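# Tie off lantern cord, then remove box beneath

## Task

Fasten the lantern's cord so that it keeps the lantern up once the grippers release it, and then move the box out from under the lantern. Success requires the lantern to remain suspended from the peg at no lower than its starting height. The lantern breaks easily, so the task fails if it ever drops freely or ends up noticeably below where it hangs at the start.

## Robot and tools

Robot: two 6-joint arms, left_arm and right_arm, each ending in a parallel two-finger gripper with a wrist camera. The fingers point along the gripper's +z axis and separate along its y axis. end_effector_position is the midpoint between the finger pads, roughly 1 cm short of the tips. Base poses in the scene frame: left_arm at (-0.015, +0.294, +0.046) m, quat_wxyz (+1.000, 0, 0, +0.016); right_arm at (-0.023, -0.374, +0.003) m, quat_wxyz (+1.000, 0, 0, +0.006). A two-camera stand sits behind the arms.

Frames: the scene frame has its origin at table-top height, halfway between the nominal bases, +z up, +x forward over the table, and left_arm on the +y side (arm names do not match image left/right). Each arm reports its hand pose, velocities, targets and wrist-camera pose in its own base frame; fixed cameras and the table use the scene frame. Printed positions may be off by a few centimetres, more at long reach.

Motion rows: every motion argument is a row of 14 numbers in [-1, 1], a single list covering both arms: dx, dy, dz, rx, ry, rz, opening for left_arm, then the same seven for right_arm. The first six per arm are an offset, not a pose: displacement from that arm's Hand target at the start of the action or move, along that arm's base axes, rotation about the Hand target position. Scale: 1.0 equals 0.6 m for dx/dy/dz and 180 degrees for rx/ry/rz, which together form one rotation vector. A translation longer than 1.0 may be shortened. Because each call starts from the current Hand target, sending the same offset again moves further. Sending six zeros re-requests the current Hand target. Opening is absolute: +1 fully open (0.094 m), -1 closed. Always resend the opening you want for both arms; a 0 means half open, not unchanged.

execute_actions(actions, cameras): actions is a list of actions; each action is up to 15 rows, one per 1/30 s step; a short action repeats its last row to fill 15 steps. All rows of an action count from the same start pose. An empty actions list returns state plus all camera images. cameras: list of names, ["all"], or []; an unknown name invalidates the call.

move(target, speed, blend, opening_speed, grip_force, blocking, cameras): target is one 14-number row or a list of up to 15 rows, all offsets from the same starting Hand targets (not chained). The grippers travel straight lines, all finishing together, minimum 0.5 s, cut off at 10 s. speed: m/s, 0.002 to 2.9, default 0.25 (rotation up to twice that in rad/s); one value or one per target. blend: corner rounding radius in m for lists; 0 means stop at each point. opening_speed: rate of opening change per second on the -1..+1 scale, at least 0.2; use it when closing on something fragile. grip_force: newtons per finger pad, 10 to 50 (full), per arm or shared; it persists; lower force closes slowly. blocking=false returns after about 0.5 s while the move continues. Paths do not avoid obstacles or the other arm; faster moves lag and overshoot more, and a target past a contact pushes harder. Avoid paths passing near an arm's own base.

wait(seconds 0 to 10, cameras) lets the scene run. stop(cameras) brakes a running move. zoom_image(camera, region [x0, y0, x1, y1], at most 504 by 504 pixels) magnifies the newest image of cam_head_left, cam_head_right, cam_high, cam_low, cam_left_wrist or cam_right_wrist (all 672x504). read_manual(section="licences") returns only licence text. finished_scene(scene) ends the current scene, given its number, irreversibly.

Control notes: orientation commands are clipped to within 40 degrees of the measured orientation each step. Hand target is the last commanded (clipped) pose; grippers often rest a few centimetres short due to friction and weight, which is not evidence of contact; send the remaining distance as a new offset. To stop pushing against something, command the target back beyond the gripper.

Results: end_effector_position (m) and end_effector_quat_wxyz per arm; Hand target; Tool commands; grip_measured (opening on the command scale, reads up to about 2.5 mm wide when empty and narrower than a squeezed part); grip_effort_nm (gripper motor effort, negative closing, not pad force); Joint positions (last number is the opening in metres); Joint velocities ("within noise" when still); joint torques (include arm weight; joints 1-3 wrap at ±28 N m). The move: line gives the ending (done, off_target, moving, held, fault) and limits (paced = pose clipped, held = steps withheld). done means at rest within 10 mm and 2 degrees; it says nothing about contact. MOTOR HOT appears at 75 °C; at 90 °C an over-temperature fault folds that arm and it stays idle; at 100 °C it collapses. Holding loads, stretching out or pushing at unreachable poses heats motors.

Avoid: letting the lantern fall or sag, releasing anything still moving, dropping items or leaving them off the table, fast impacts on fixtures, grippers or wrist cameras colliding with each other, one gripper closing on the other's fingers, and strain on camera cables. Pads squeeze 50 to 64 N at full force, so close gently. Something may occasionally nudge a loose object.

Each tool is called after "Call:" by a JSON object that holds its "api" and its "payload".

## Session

Scene 1 done. Now look at scene 2.

Call:
{"api": "execute_actions", "payload": {"actions": [], "cameras": ["all"]}}

Scene clock: 0.00 s.
left_arm: end_effector_position=(+0.3163, -0.1467, +0.1690) grip_measured=+1.000 grip_effort_nm=n/a end_effector_quat_wxyz=(+0.617, +0.106, +0.775, -0.089) | right_arm: end_effector_position=(+0.2842, -0.0288, +0.2210) grip_measured=+1.000 grip_effort_nm=n/a end_effector_quat_wxyz=(+0.650, -0.046, +0.756, -0.061)
Joint positions: left_arm=[-0.594 1.045 0.303 0.506 -0.307 -0.08 0.094] | right_arm=[-0.223 0.49 0.31 0.029 -0.187 -0.182 0.094]
Joint velocities: within noise
Joint torques (N m): no reading
Heat: left arm: 33 °C; right arm: 30 °C.
Hand target: left_arm +0.3164, -0.1466, +0.1711; +0.618, +0.105, +0.774, -0.089 | right_arm +0.2837, -0.0286, +0.2268; +0.655, -0.046, +0.752, -0.062
Tool commands: left_gripper/opening=+1.0 right_gripper/opening=+1.0

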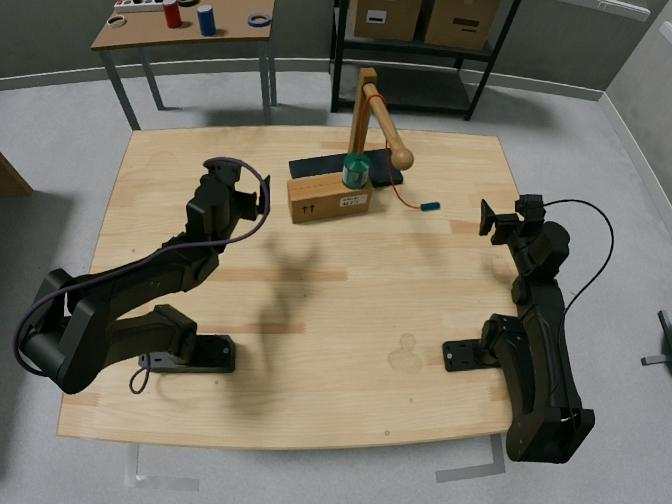

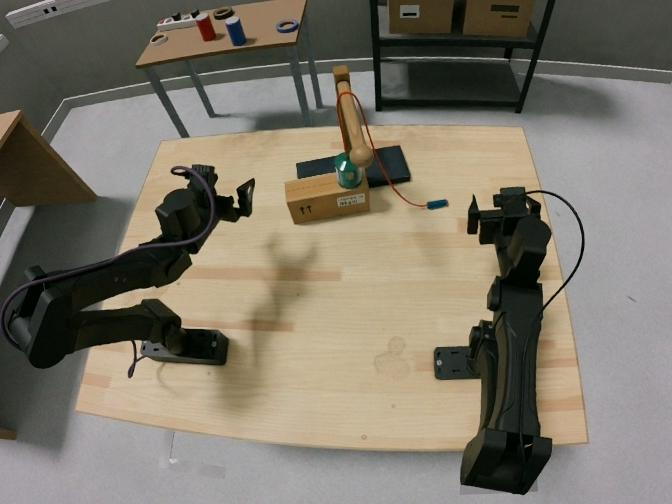

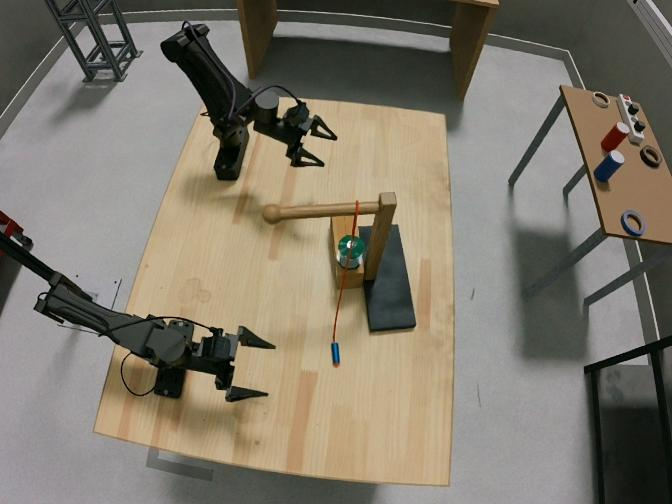

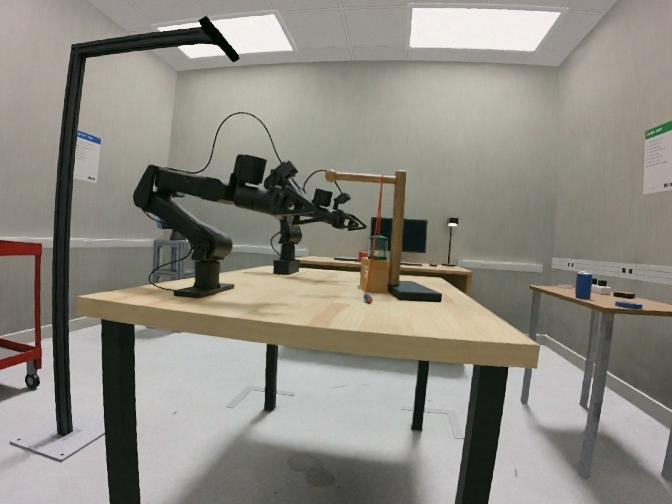

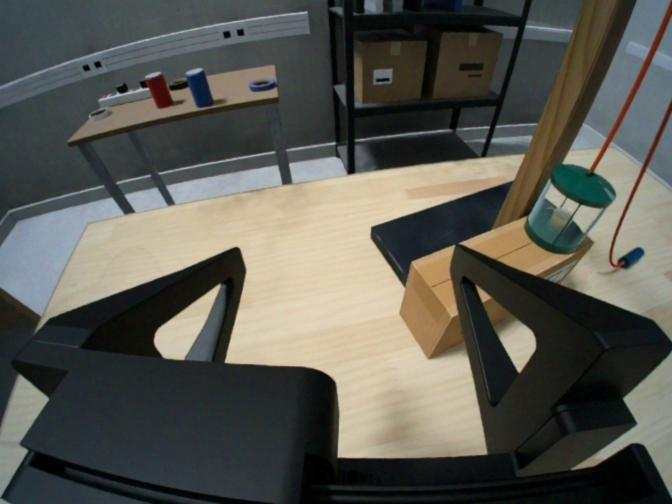

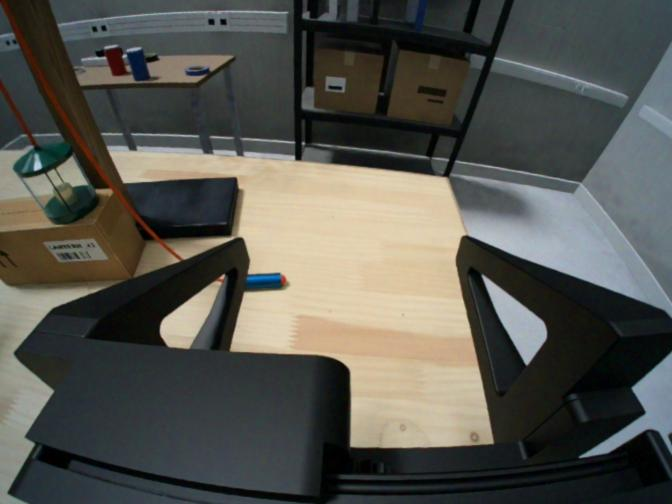

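Call:
{"api": "move", "payload": {"target": [-0.11, 0.445, 0.133, 0, 0, 0, 0.0, 0.2278, 0.1387, -0.178, -0.347, 0.361, 0.411, 0.5], "speed": 0.35, "cameras": ["cam_right_wrist", "cam_head_left", "cam_low"]}}

Scene clock: 113.83 s.
left_arm: end_effector_position=(+0.2507, +0.1207, +0.2428) grip_measured=+0.003 grip_effort_nm=-0.13 end_effector_quat_wxyz=(+0.613, +0.100, +0.779, -0.084) | right_arm: end_effector_position=(+0.4200, +0.0537, +0.1230) grip_measured=+0.501 grip_effort_nm=-0.07 end_effector_quat_wxyz=(-0.007, +0.755, -0.656, +0.006)
Joint positions: left_arm=[1.11 1.05 0.778 -0.616 1.264 0.857 0.047] | right_arm=[0.125 2.172 2.08 -1.46 0 -1.586 0.071]
Joint torques (N m): left_arm=[0.57 -1.5 8.8 1 0.74 0.1] | right_arm=[0.13 -9.92 9.51 -0.1 0.02 -0.07]
Heat: left arm: 37 °C; right arm: 35 °C.
Hand target: left_arm +0.2504, +0.1204, +0.2509; +0.618, +0.105, +0.774, -0.089 | right_arm +0.4204, +0.0547, +0.1199; +0.000, +0.758, -0.652, -0.001
Off the commanded pose: left_arm 0.008 m, 1 deg | right_arm 0.003 m, 1 deg.
move: done
Images, in order (width x height): cam_head_left 672x504, cam_low 672x504, cam_right_wrist 672x504.

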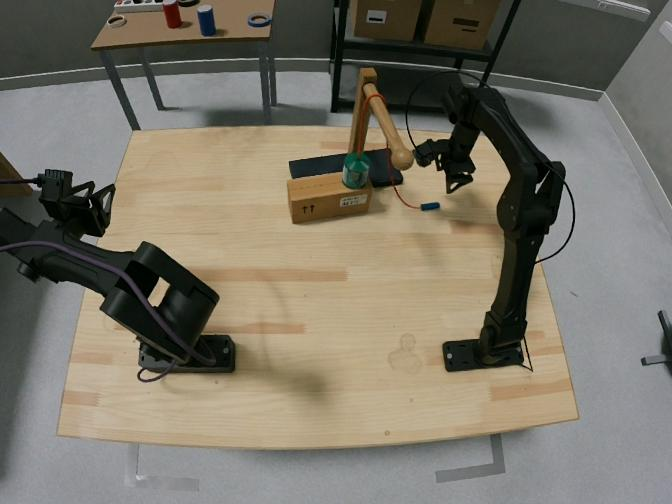

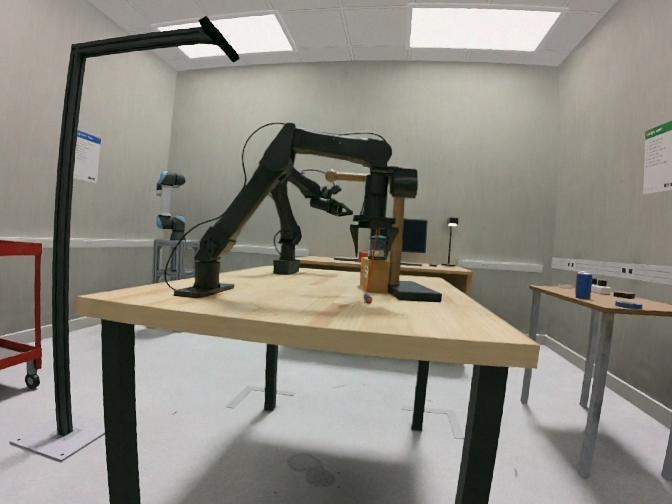

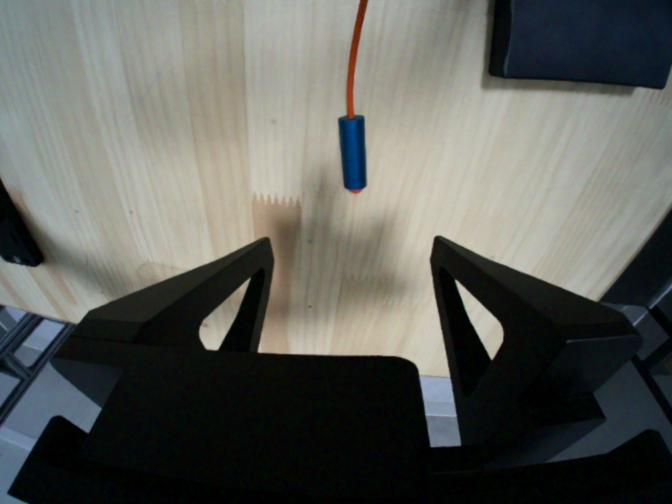

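Call:
{"api": "execute_actions", "payload": {"actions": [], "cameras": ["cam_head_left", "cam_low", "cam_right_wrist"]}}

Call:
{"api": "zoom_image", "payload": {"camera": "cam_low", "region": [310, 120, 450, 300]}}

Scene clock: 149.00 s.
left_arm: end_effector_position=(+0.2506, +0.1206, +0.2428) grip_measured=+0.003 grip_effort_nm=-0.12 end_effector_quat_wxyz=(+0.613, +0.100, +0.779, -0.084) | right_arm: end_effector_position=(+0.4200, +0.0537, +0.1230) grip_measured=+0.501 grip_effort_nm=-0.07 end_effector_quat_wxyz=(-0.007, +0.755, -0.656, +0.006)
Joint positions: left_arm=[1.11 1.05 0.778 -0.617 1.264 0.857 0.047] | right_arm=[0.125 2.172 2.08 -1.46 0 -1.586 0.071]
Joint velocities: within noise
Joint torques (N m): left_arm=[0.54 -1.44 8.84 1 0.73 0.1] | right_arm=[0.14 -9.92 9.47 -0.11 0.01 -0.1]
Heat: left arm: 42 °C; right arm: 32 °C.
Hand target: left_arm +0.2504, +0.1204, +0.2509; +0.618, +0.105, +0.774, -0.089 | right_arm +0.4204, +0.0547, +0.1199; +0.000, +0.758, -0.652, -0.001
Tool commands: left_gripper/opening=+0.0 right_gripper/opening=+0.5
Off the commanded pose: left_arm 0.008 m, 1 deg | right_arm 0.003 m, 1 deg.
Images, in order (width x height): cam_head_left 672x504, cam_low 672x504, cam_right_wrist 672x504.

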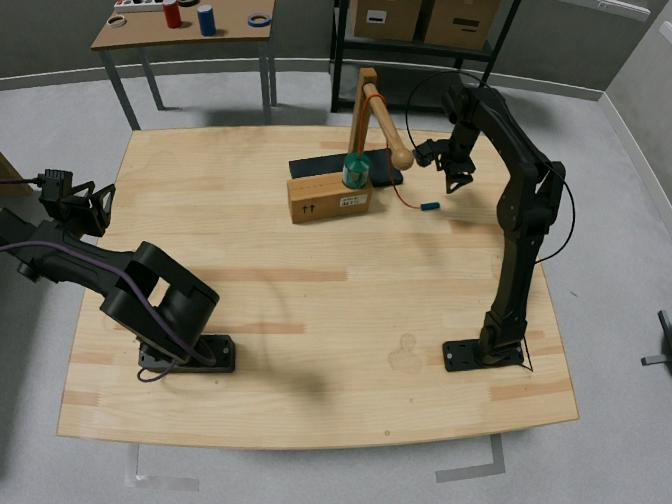

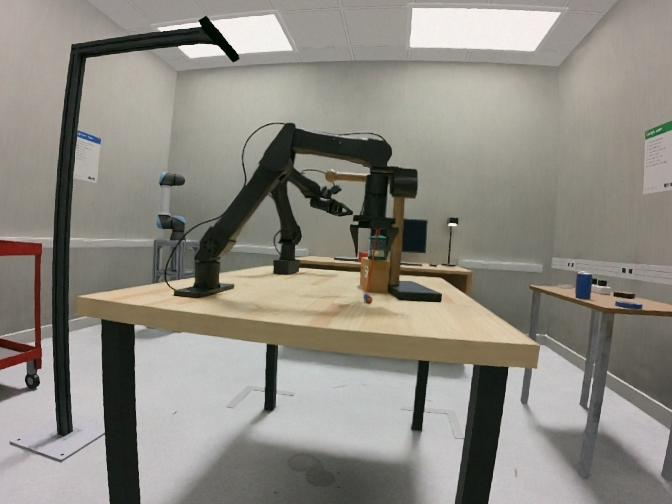

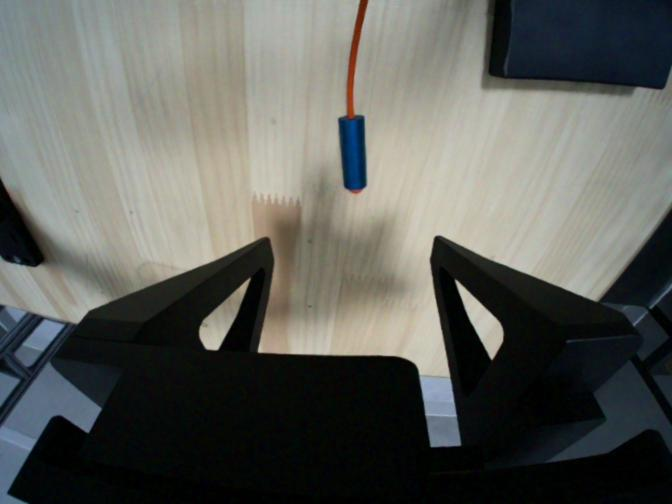

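Scaled by 2.800 from the camera's 672x504 image, which has a finer 960x720 frame.

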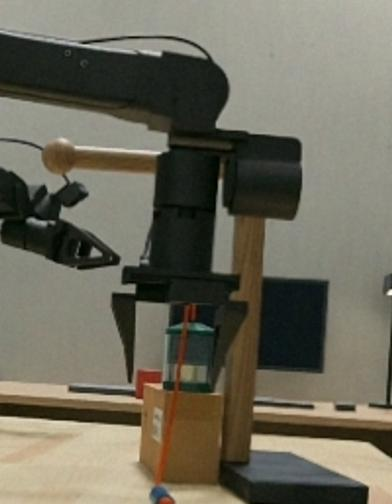

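Call:
{"api": "move", "payload": {"target": [[0,0,0,0,0,0,0, -0.0017,0.0200,-0.1300,0,0,0,0.2],[0,0,0,0,0,0,0, -0.0017,0.0200,-0.1600,0,0,0,0.2]], "speed": [0.2, 0.05], "blend": [0.01, 0], "cameras": ["cam_right_wrist"]}}

Scene clock: 192.10 s.
left_arm: end_effector_position=(+0.2504, +0.1202, +0.2424) grip_measured=+0.003 grip_effort_nm=-0.12 end_effector_quat_wxyz=(+0.613, +0.100, +0.779, -0.084) | right_arm: end_effector_position=(+0.4224, +0.0652, +0.0363) grip_measured=+0.201 grip_effort_nm=-0.06 end_effector_quat_wxyz=(-0.008, +0.759, -0.651, +0.008)
Joint positions: left_arm=[1.11 1.05 0.778 -0.621 1.264 0.862 0.047] | right_arm=[0.151 2.192 1.767 -1.122 0.001 -1.571 0.056]
Joint torques (N m): left_arm=[0.55 -1.35 8.87 0.99 0.75 0.12] | right_arm=[0.24 -10.28 5.89 0.26 0.02 0.08]
Heat: left arm: 44 °C; right arm: 33 °C.
Hand target: left_arm +0.2504, +0.1204, +0.2509; +0.618, +0.105, +0.774, -0.089 | right_arm +0.4194, +0.0667, +0.0240; +0.000, +0.758, -0.652, -0.001
Off the commanded pose: left_arm 0.008 m, 1 deg | right_arm 0.013 m, 1 deg.
move: off_target (right_arm); blend cut to 0.009 m at target 1
Images, in order (width x height): cam_right_wrist 672x504.

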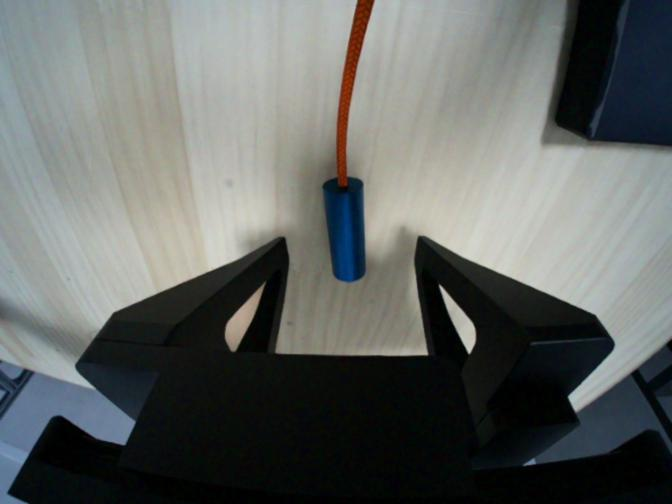

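Call:
{"api": "move", "payload": {"target": [0,0,0,0,0,0,0, -0.004,0.0067,-0.0190,0,0,0,0.2], "speed": 0.05, "cameras": ["cam_right_wrist"]}}

Scene clock: 204.37 s.
left_arm: end_effector_position=(+0.2504, +0.1202, +0.2424) grip_measured=+0.003 grip_effort_nm=-0.12 end_effector_quat_wxyz=(+0.613, +0.100, +0.779, -0.084) | right_arm: end_effector_position=(+0.4211, +0.0671, +0.0266) grip_measured=+0.201 grip_effort_nm=-0.07 end_effector_quat_wxyz=(-0.010, +0.757, -0.653, +0.009)
Joint positions: left_arm=[1.11 1.05 0.778 -0.621 1.264 0.862 0.047] | right_arm=[0.156 2.192 1.728 -1.078 0.001 -1.562 0.056]
Joint torques (N m): left_arm=[0.64 -1.33 8.9 0.97 0.73 0.12] | right_arm=[0.64 -9.84 5.85 0.28 0.02 0.07]
Heat: left arm: 44 °C; right arm: 35 °C.
Hand target: left_arm +0.2504, +0.1204, +0.2509; +0.618, +0.105, +0.774, -0.089 | right_arm +0.4169, +0.0708, +0.0126; +0.000, +0.758, -0.652, -0.001
Off the commanded pose: left_arm 0.008 m, 1 deg | right_arm 0.015 m, 2 deg.
move: off_target (right_arm)
Images, in order (width x height): cam_right_wrist 672x504.

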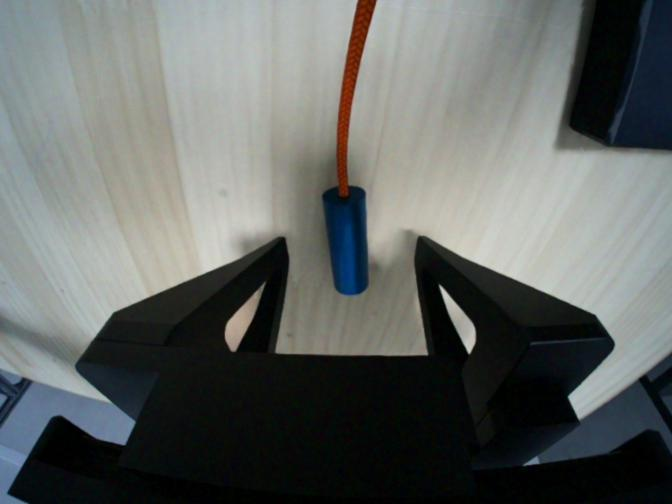

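Call:
{"api": "move", "payload": {"target": [[0,0,0,0,0,0,0, -0.002,0,-0.0080,0,0,0,0.2],[0,0,0,0,0,0,0, -0.002,0,-0.0080,0,0,0,-1]], "speed": 0.05, "grip_force": 40, "cameras": ["cam_right_wrist", "cam_low"]}}

Call:
{"api": "zoom_image", "payload": {"camera": "cam_low", "region": [310, 120, 450, 310]}}

Scene clock: 260.47 s.
left_arm: end_effector_position=(+0.2504, +0.1202, +0.2424) grip_measured=+0.003 grip_effort_nm=-0.12 end_effector_quat_wxyz=(+0.613, +0.100, +0.779, -0.084) | right_arm: end_effector_position=(+0.4203, +0.0681, +0.0222) grip_measured=-0.702 grip_effort_nm=-0.81 end_effector_quat_wxyz=(-0.011, +0.758, -0.652, +0.010)
Joint positions: left_arm=[1.11 1.05 0.778 -0.621 1.264 0.862 0.047] | right_arm=[0.159 2.192 1.71 -1.058 0.001 -1.561 0.014]
Joint torques (N m): left_arm=[0.55 -1.35 8.96 1.01 0.72 0.11] | right_arm=[0.55 -9.78 5.65 0.26 -0.01 0.06]
Heat: left arm: 46 °C; right arm: 38 °C.
Hand target: left_arm +0.2504, +0.1204, +0.2509; +0.618, +0.105, +0.774, -0.089 | right_arm +0.4158, +0.0708, +0.0078; +0.000, +0.758, -0.652, -0.001
Off the commanded pose: left_arm 0.008 m, 1 deg | right_arm 0.015 m, 2 deg.
grip_force (N): 40, 40
move: off_target (right_arm); target 2's new opening was sent with right_arm's hand 0.015 m and 2 deg from that target
Images, in order (width x height): cam_low 672x504, cam_right_wrist 672x504.

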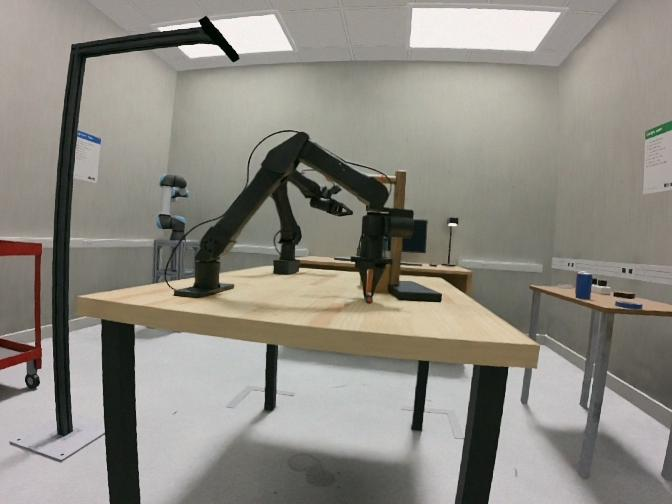

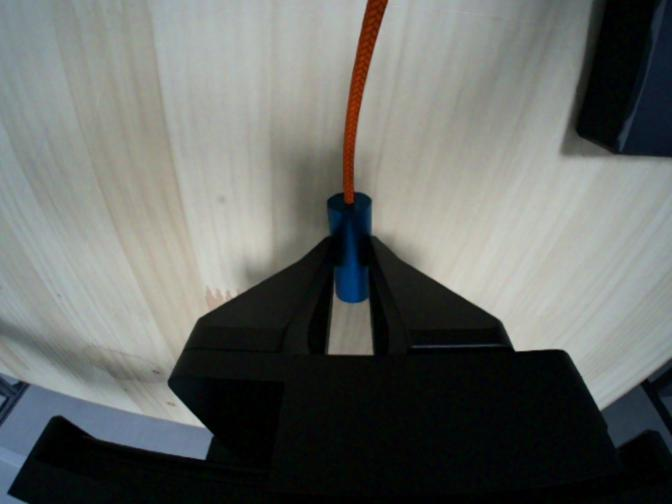

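Scaled by 2.653 from the camera's 672x504 image, which has a finer 960x720 frame.

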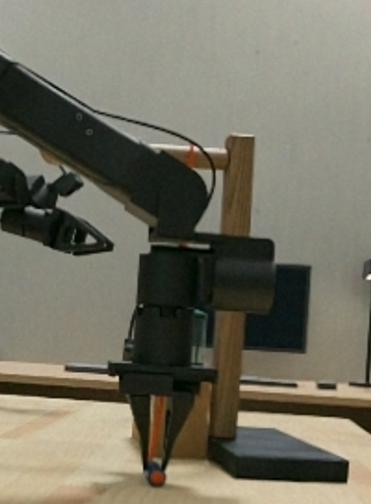

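Call:
{"api": "move", "payload": {"target": [[0,0,0,0,0,0,0, 0,0,0.19,0,0,0,-1],[0,0,0,0,0,0,0, 0.0487,-0.0563,0.3287,0.4589,-0.2724,-0.3379,-1]], "speed": [0.25, 0.45], "blend": [0.03, 0], "grip_force": 50, "cameras": ["cam_head_left", "cam_high", "cam_left_wrist", "cam_right_wrist"]}}

Scene clock: 324.90 s.
left_arm: end_effector_position=(+0.2504, +0.1202, +0.2424) grip_measured=+0.003 grip_effort_nm=-0.12 end_effector_quat_wxyz=(+0.613, +0.100, +0.779, -0.084) | right_arm: end_effector_position=(+0.4456, +0.0354, +0.2099) grip_measured=-0.713 grip_effort_nm=-1.02 end_effector_quat_wxyz=(+0.698, -0.126, +0.695, +0.122)
Joint positions: left_arm=[1.11 1.05 0.778 -0.621 1.264 0.862 0.047] | right_arm=[-0.1 1.586 0.588 1.001 -0.452 -0.004 0.013]
Joint torques (N m): left_arm=[0.65 -1.31 8.88 1 0.73 0.12] | right_arm=[0.51 -5.42 5.91 2.09 0.11 0.06]
Heat: left arm: 47 °C; right arm: 39 °C.
Hand target: left_arm +0.2504, +0.1204, +0.2509; +0.618, +0.105, +0.774, -0.089 | right_arm +0.4450, +0.0369, +0.2050; +0.697, -0.122, +0.696, +0.123
Off the commanded pose: left_arm 0.008 m, 1 deg | right_arm 0.005 m, 0 deg.
move: done
Images, in order (width x height): cam_head_left 672x504, cam_high 672x504, cam_left_wrist 672x504, cam_right_wrist 672x504.

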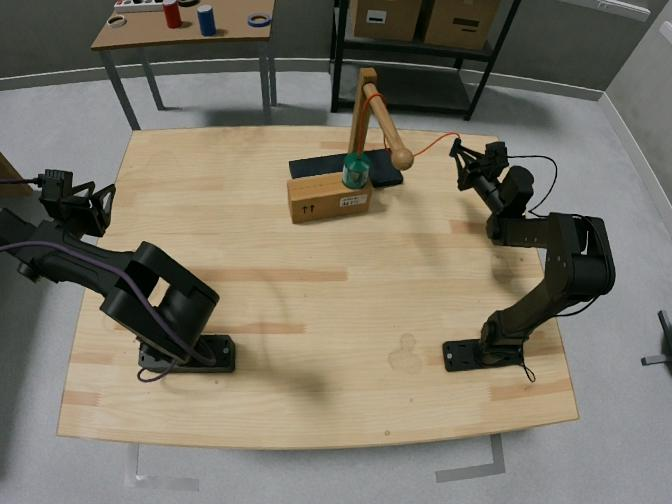

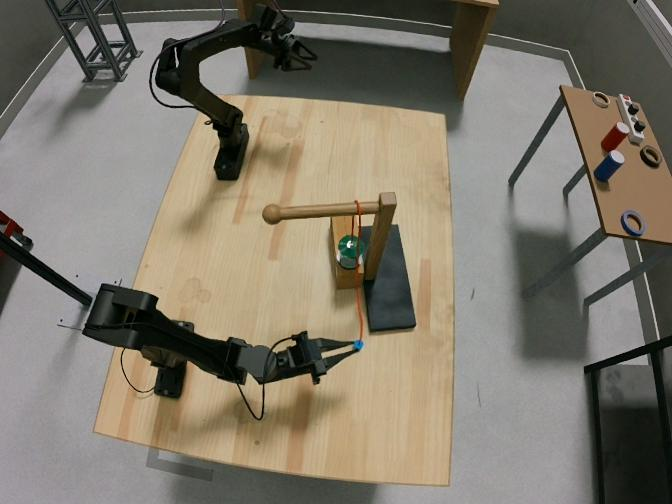

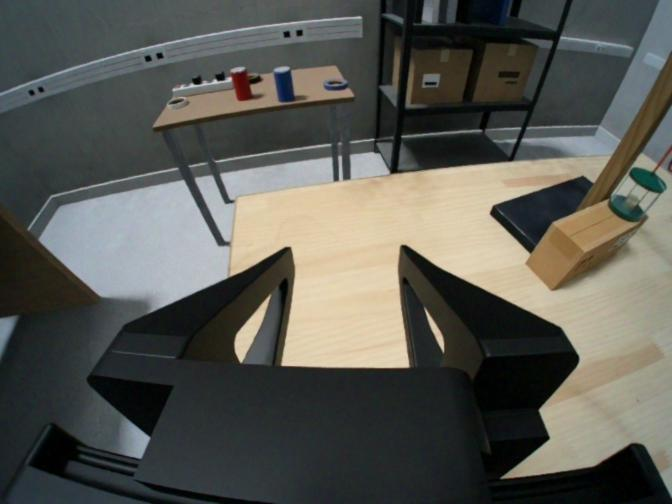

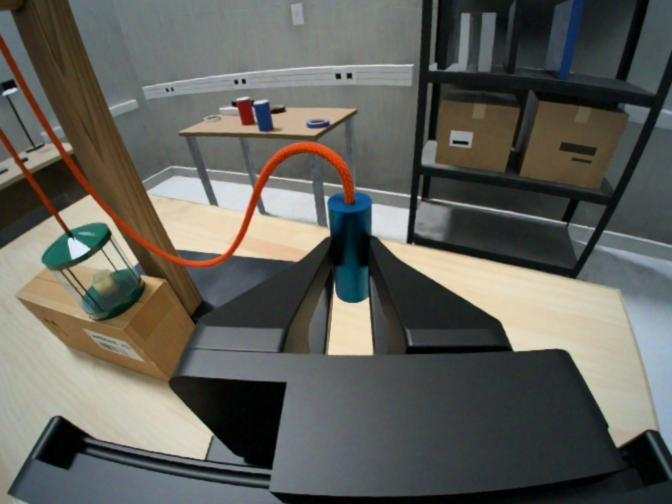

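Call:
{"api": "move", "payload": {"target": [[0,0,0,0,0,0,0, -0.0648,0.0842,-0.1417,-0.0228,0.0627,0,-1],[0,0,0,0,0,0,0, -0.154,0.3005,-0.2083,-0.0228,0.0627,0,-1],[0,0,0,0,0,0,0, -0.2325,0.5378,-0.175,-0.0228,0.0627,0,-1],[0,0,0,0,0,0,0, -0.253,0.7592,-0.025,0,0,0,-1]], "speed": 0.28, "blend": [0.04,0.04,0.04,0], "cameras": ["cam_head_left", "cam_high", "cam_low", "cam_right_wrist"]}}

Call:
{"api": "zoom_image", "payload": {"camera": "cam_low", "region": [310, 120, 450, 300]}}

Scene clock: 590.90 s.
left_arm: end_effector_position=(+0.2504, +0.1202, +0.2424) grip_measured=+0.003 grip_effort_nm=-0.12 end_effector_quat_wxyz=(+0.613, +0.100, +0.779, -0.084) | right_arm: end_effector_position=(+0.2901, +0.4892, +0.1934) grip_measured=-0.713 grip_effort_nm=-1.02 end_effector_quat_wxyz=(+0.697, -0.123, +0.694, +0.132)
Joint positions: left_arm=[1.11 1.05 0.778 -0.621 1.264 0.862 0.047] | right_arm=[1.29 2.16 1.3 0.869 0.928 0.004 0.013]
Joint torques (N m): left_arm=[0.59 -1.29 8.92 0.97 0.74 0.1] | right_arm=[-0.12 -10.32 9.87 1.5 0.16 -0.08]
Heat: left arm: 50 °C; right arm: 40 °C.
Hand target: left_arm +0.2504, +0.1204, +0.2509; +0.618, +0.105, +0.774, -0.089 | right_arm +0.2931, +0.4924, +0.1900; +0.697, -0.122, +0.696, +0.123
Off the commanded pose: left_arm 0.008 m, 1 deg | right_arm 0.006 m, 1 deg.
move: done
Images, in order (width x height): cam_head_left 672x504, cam_high 672x504, cam_low 672x504, cam_right_wrist 672x504.

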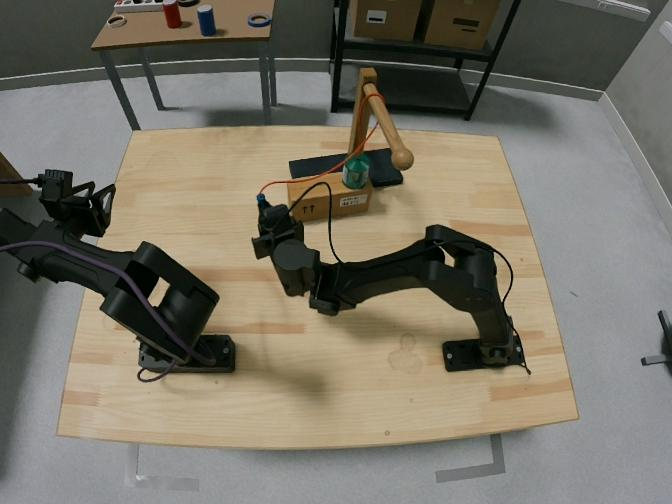

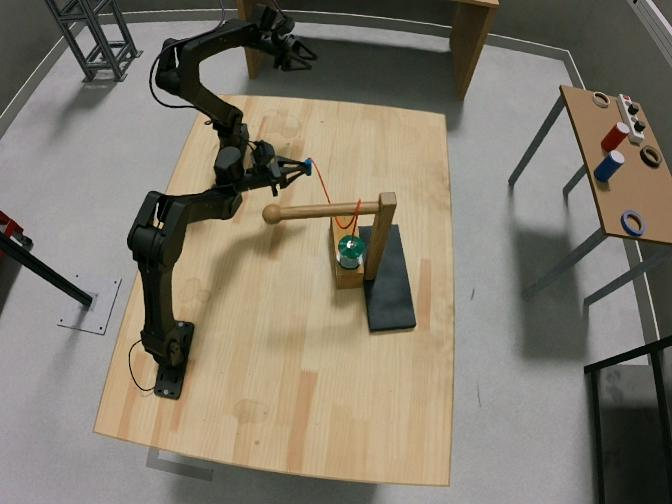

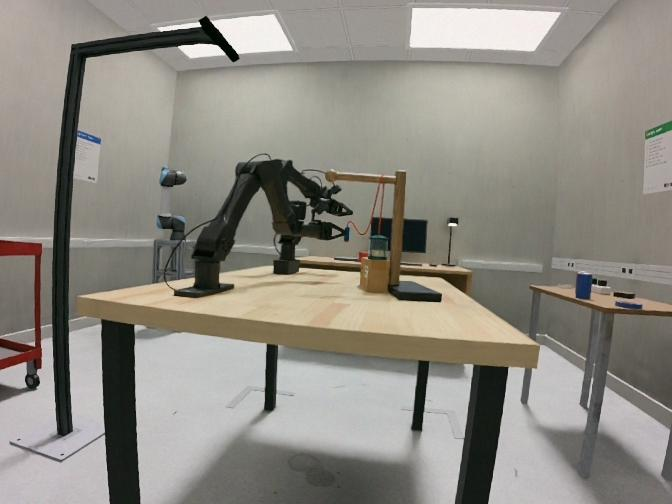

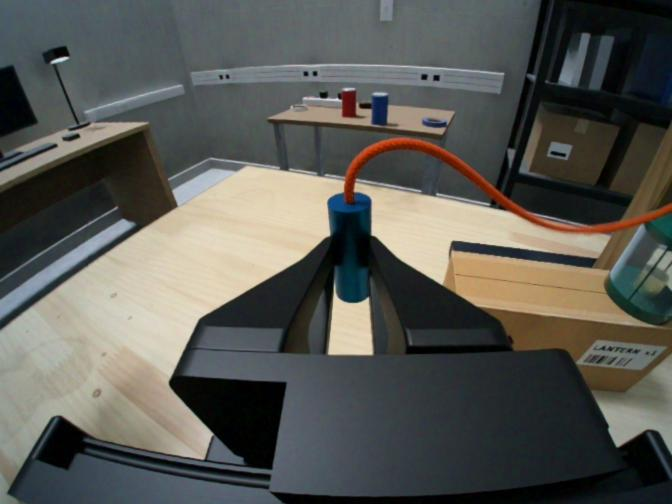

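Scaled by 2.800 from the camera's 672x504 image, which has a finer 960x720 frame.

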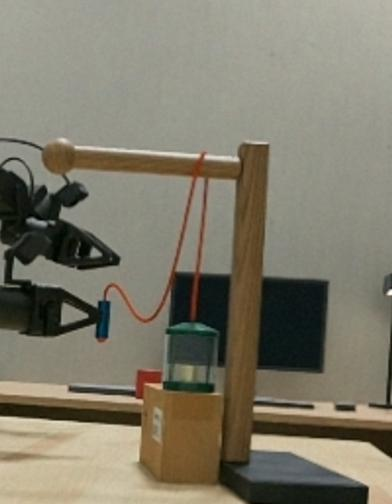

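Call:
{"api": "move", "payload": {"target": [[0,0,0,0,0,0,0, 0.0212,-0.0107,0.2333,0,0,0,-1],[0,0,0,0,0,0,0, 0.0632,-0.0843,0.4167,0,0,0,-1],[0,0,0,0,0,0,0, 0.1153,-0.2427,0.5333,0,0,0,-1],[0,0,0,0,0,0,0, 0.1782,-0.4325,0.5833,0,0,0,-1],[0,0,0,0,0,0,0, 0.241,-0.6223,0.5333,0,0,0,-1],[0,0,0,0,0,0,0, 0.2777,-0.786,0.3333,0,0,0,-1],[0,0,0,0,0,0,0, 0.267,-0.807,0.0667,0,0,0,-1]], "speed": 0.3, "blend": [0.04,0.04,0.04,0.04,0.04,0.04,0], "cameras": ["cam_head_left", "cam_high", "cam_low", "cam_right_wrist"]}}

Call:
{"api": "zoom_image", "payload": {"camera": "cam_low", "region": [310, 120, 450, 300]}}

Call:
{"api": "zoom_image", "payload": {"camera": "cam_head_left", "region": [330, 50, 500, 200]}}

Scene clock: 629.80 s.
left_arm: end_effector_position=(+0.2504, +0.1202, +0.2424) grip_measured=+0.003 grip_effort_nm=-0.12 end_effector_quat_wxyz=(+0.613, +0.100, +0.779, -0.084) | right_arm: end_effector_position=(+0.4526, +0.0098, +0.2307) grip_measured=-0.713 grip_effort_nm=-1.02 end_effector_quat_wxyz=(+0.694, -0.123, +0.699, +0.121)
Joint positions: left_arm=[1.11 1.05 0.778 -0.621 1.264 0.862 0.047] | right_arm=[-0.184 1.55 0.672 0.871 -0.53 -0.004 0.013]
Joint torques (N m): left_arm=[0.58 -1.4 8.9 0.98 0.74 0.11] | right_arm=[-0.5 -5.53 7.34 2.05 -0.07 0.04]
Heat: left arm: 51 °C; right arm: 39 °C.
Hand target: left_arm +0.2504, +0.1204, +0.2509; +0.618, +0.105, +0.774, -0.089 | right_arm +0.4534, +0.0082, +0.2301; +0.697, -0.122, +0.696, +0.123
Off the commanded pose: left_arm 0.008 m, 1 deg | right_arm 0.002 m, 0 deg.
move: done
Images, in order (width x height): cam_head_left 672x504, cam_high 672x504, cam_low 672x504, cam_right_wrist 672x504.

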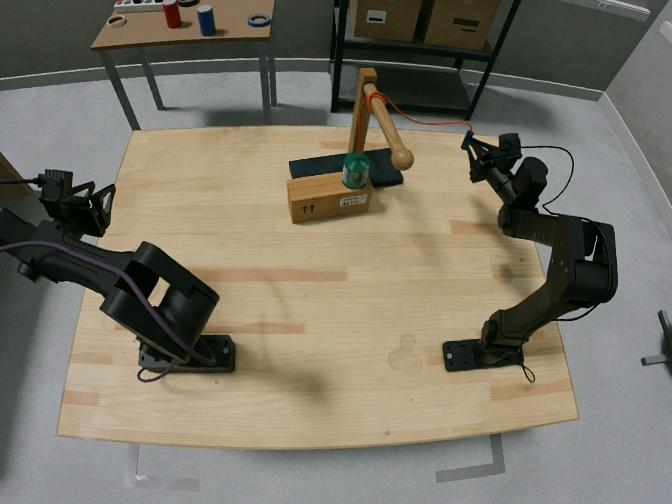

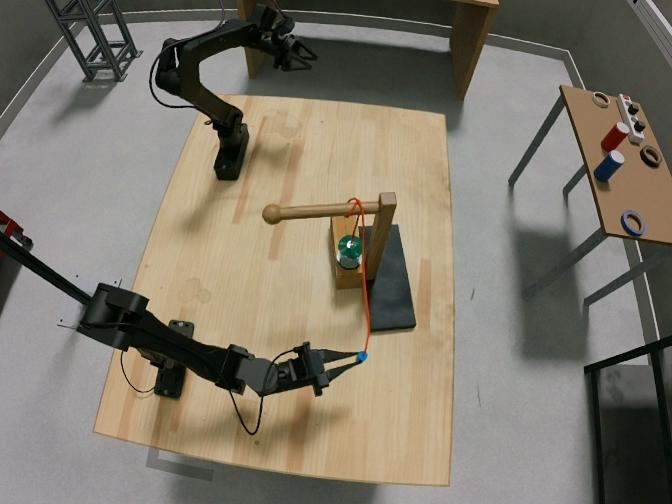

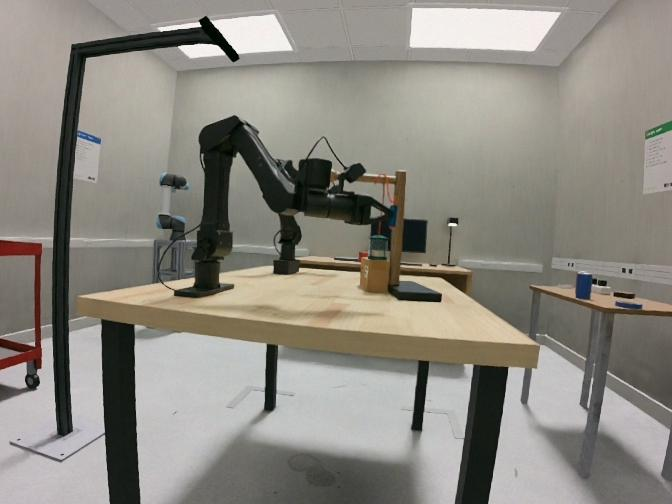

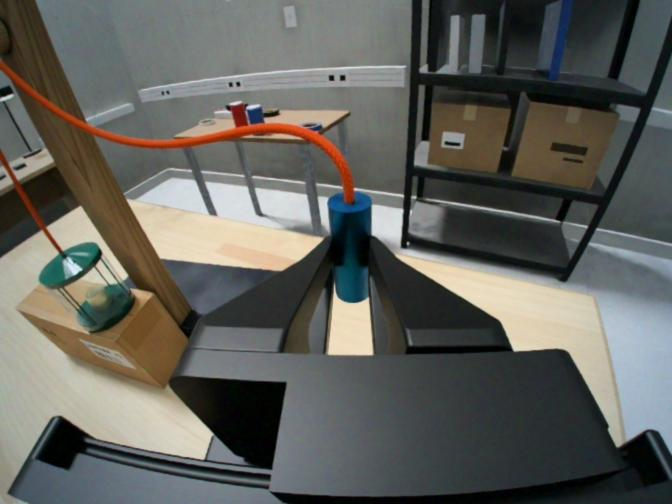

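Scaled by 2.800 from the camera's 672x504 image, which has a finer 960x720 frame.

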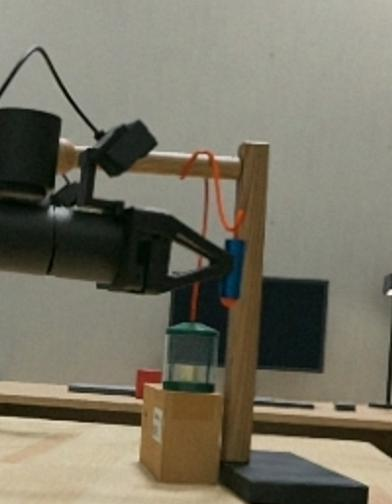

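Scaled by 2.965 from the camera's 672x504 image, which has a finer 960x720 frame.

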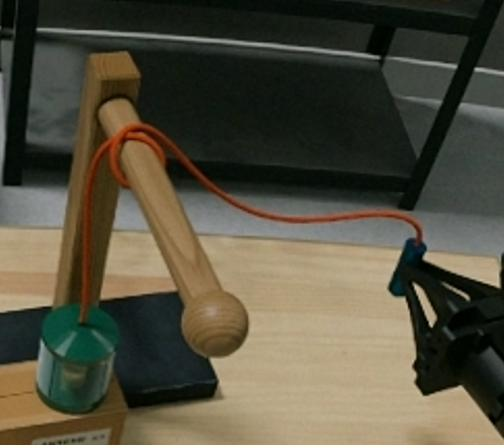

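Call:
{"api": "move", "payload": {"target": [0,0,0,0,0,0,0, 0.0208,-0.0632,-0.1,0,0,0,-1], "speed": 0.15, "cameras": ["cam_head_left", "cam_low", "cam_right_wrist"]}}

Call:
{"api": "zoom_image", "payload": {"camera": "cam_head_left", "region": [330, 50, 500, 200]}}

Call:
{"api": "zoom_image", "payload": {"camera": "cam_low", "region": [310, 120, 450, 300]}}

Scene clock: 650.13 s.
left_arm: end_effector_position=(+0.2504, +0.1202, +0.2424) grip_measured=+0.003 grip_effort_nm=-0.13 end_effector_quat_wxyz=(+0.613, +0.100, +0.779, -0.084) | right_arm: end_effector_position=(+0.4646, -0.0203, +0.1786) grip_measured=-0.713 grip_effort_nm=-1.02 end_effector_quat_wxyz=(+0.700, -0.138, +0.688, +0.129)
Joint positions: left_arm=[1.11 1.05 0.778 -0.621 1.264 0.862 0.047] | right_arm=[-0.289 1.821 0.667 1.173 -0.67 -0.004 0.013]
Joint torques (N m): left_arm=[0.62 -1.35 8.88 0.98 0.72 0.11] | right_arm=[-1.14 -6.39 5.76 1.83 0.24 0.08]
Heat: left arm: 51 °C; right arm: 40 °C.
Hand target: left_arm +0.2504, +0.1204, +0.2509; +0.618, +0.105, +0.774, -0.089 | right_arm +0.4659, -0.0297, +0.1701; +0.697, -0.122, +0.696, +0.123
Off the commanded pose: left_arm 0.008 m, 1 deg | right_arm 0.013 m, 2 deg.
move: off_target (right_arm)
Images, in order (width x height): cam_head_left 672x504, cam_low 672x504, cam_right_wrist 672x504.

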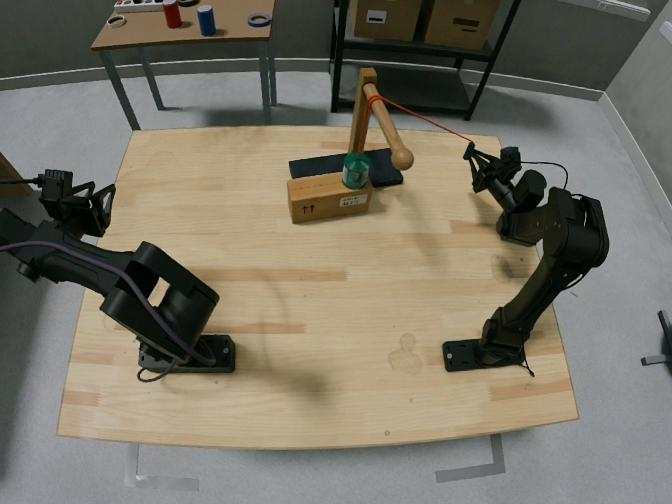

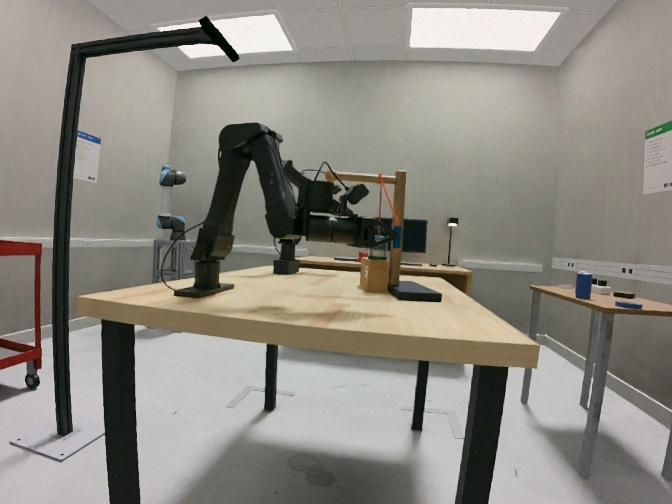

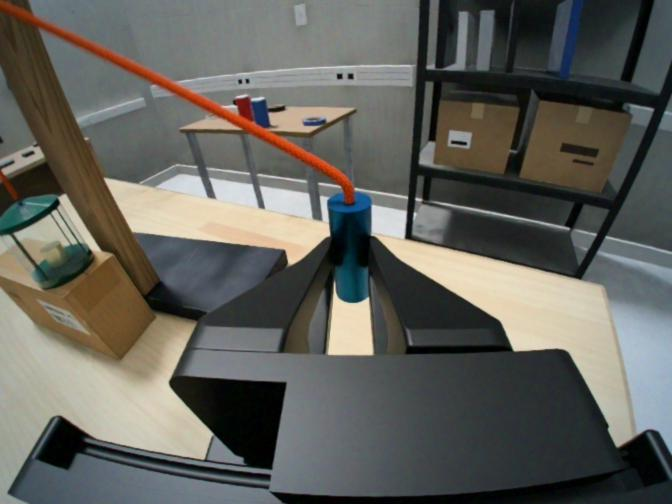

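Scaled by 2.965 from the camera's 672x504 image, which has a finer 960x720 frame.

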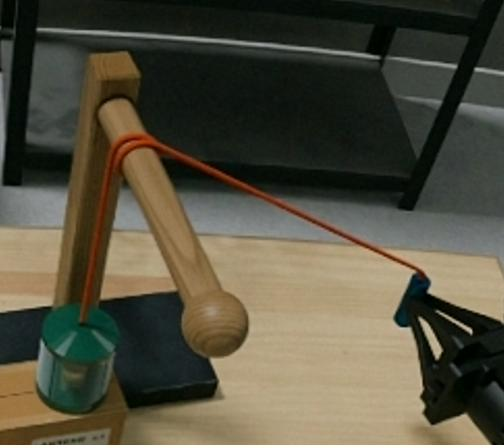

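Scaled by 2.800 from the camera's 672x504 image, which has a finer 960x720 frame.

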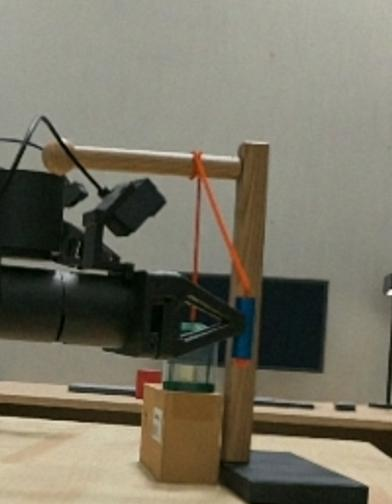

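Call:
{"api": "move", "payload": {"target": [[0,0,0,0,0,0,0, -0.105,0.211,-0.0502,-0.0228,0.0627,0,-1],[0,0,0,0,0,0,0, -0.1888,0.4115,-0.1002,-0.0228,0.0627,0,-1],[0,0,0,0,0,0,0, -0.2517,0.6013,-0.0668,-0.0228,0.0627,0,-1],[0,0,0,0,0,0,0, -0.2408,0.7278,0.0832,0,0,0,-1],[0,0,0,0,0,0,0, -0.2302,0.7488,0.2665,0,0,0,-1],[0,0,0,0,0,0,0, -0.1988,0.7067,0.4332,0,0,0,-1],[0,0,0,0,0,0,0, -0.157,0.58,0.5332,0,0,0,-1],[0,0,0,0,0,0,0, -0.1098,0.4377,0.5665,0,0,0,-1],[0,0,0,0,0,0,0, -0.0575,0.2795,0.5332,0,0,0,-1],[0,0,0,0,0,0,0, -0.0418,0.1792,0.3665,0,0,0,-1],[0,0,0,0,0,0,0, -0.0577,0.174,0.1498,0,0,0,-1]], "speed": 0.3, "blend": [0.04,0.04,0.04,0.04,0.04,0.04,0.04,0.04,0.04,0.04,0], "cameras": ["cam_head_left", "cam_low", "cam_right_wrist"]}}

Call:
{"api": "zoom_image", "payload": {"camera": "cam_head_left", "region": [330, 50, 500, 200]}}

Call:
{"api": "zoom_image", "payload": {"camera": "cam_low", "region": [310, 120, 450, 300]}}

Scene clock: 715.37 s.
left_arm: end_effector_position=(+0.2504, +0.1202, +0.2424) grip_measured=+0.003 grip_effort_nm=-0.12 end_effector_quat_wxyz=(+0.613, +0.100, +0.779, -0.084) | right_arm: end_effector_position=(+0.4304, +0.0770, +0.2635) grip_measured=-0.996 grip_effort_nm=-0.18 end_effector_quat_wxyz=(+0.698, -0.125, +0.695, +0.121)
Joint positions: left_arm=[1.11 1.05 0.778 -0.621 1.264 0.862 0.047] | right_arm=[0.054 1.365 0.655 0.713 -0.295 -0.005 0]
Joint torques (N m): left_arm=[0.59 -1.35 8.91 0.99 0.74 0.09] | right_arm=[-0.75 -4.36 7.46 2.08 -0.04 0.07]
Heat: left arm: 52 °C; right arm: 38 °C.
Hand target: left_arm +0.2504, +0.1204, +0.2509; +0.618, +0.105, +0.774, -0.089 | right_arm +0.4312, +0.0748, +0.2600; +0.697, -0.122, +0.696, +0.123
Off the commanded pose: left_arm 0.008 m, 1 deg | right_arm 0.004 m, 0 deg.
move: done
Images, in order (width x height): cam_head_left 672x504, cam_low 672x504, cam_right_wrist 672x504.

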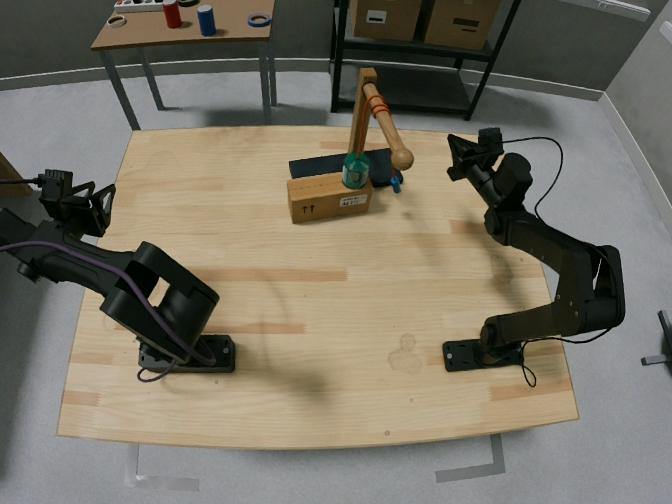

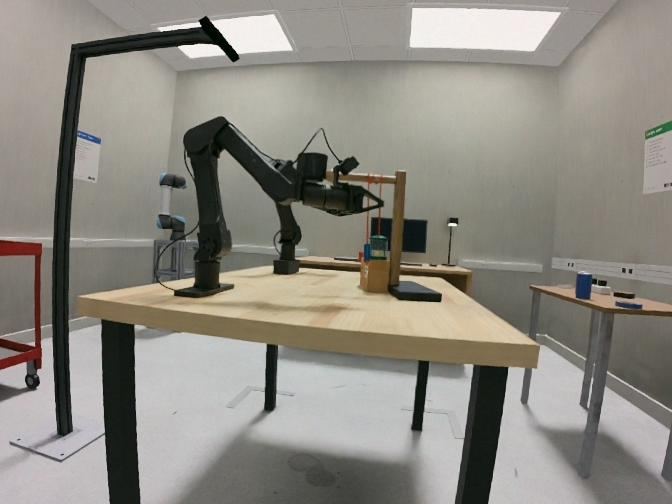

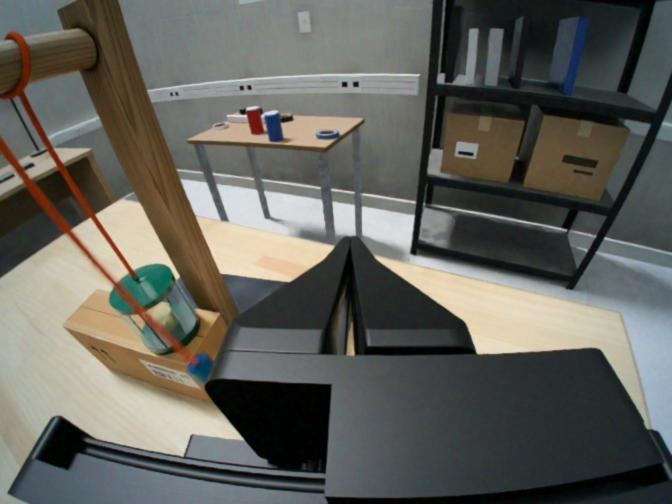

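Scaled by 2.965 from the camera's 672x504 image, which has a finer 960x720 frame.

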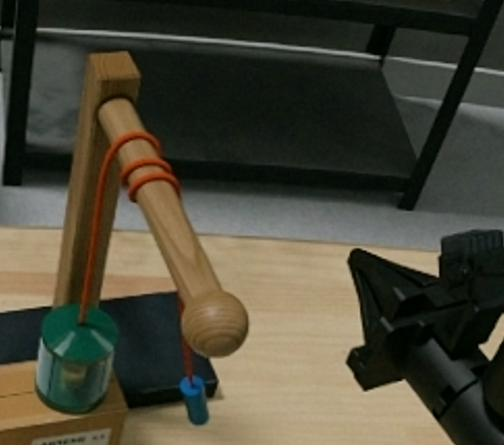

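Scaled by 2.800 from the camera's 672x504 image, which has a finer 960x720 frame.

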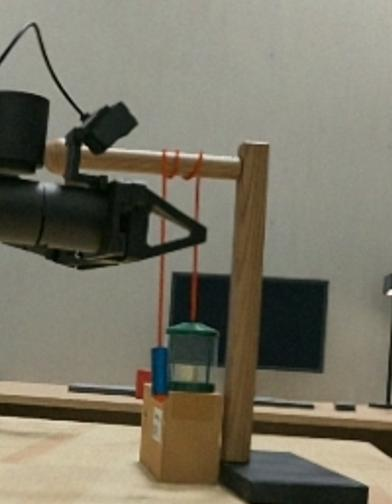

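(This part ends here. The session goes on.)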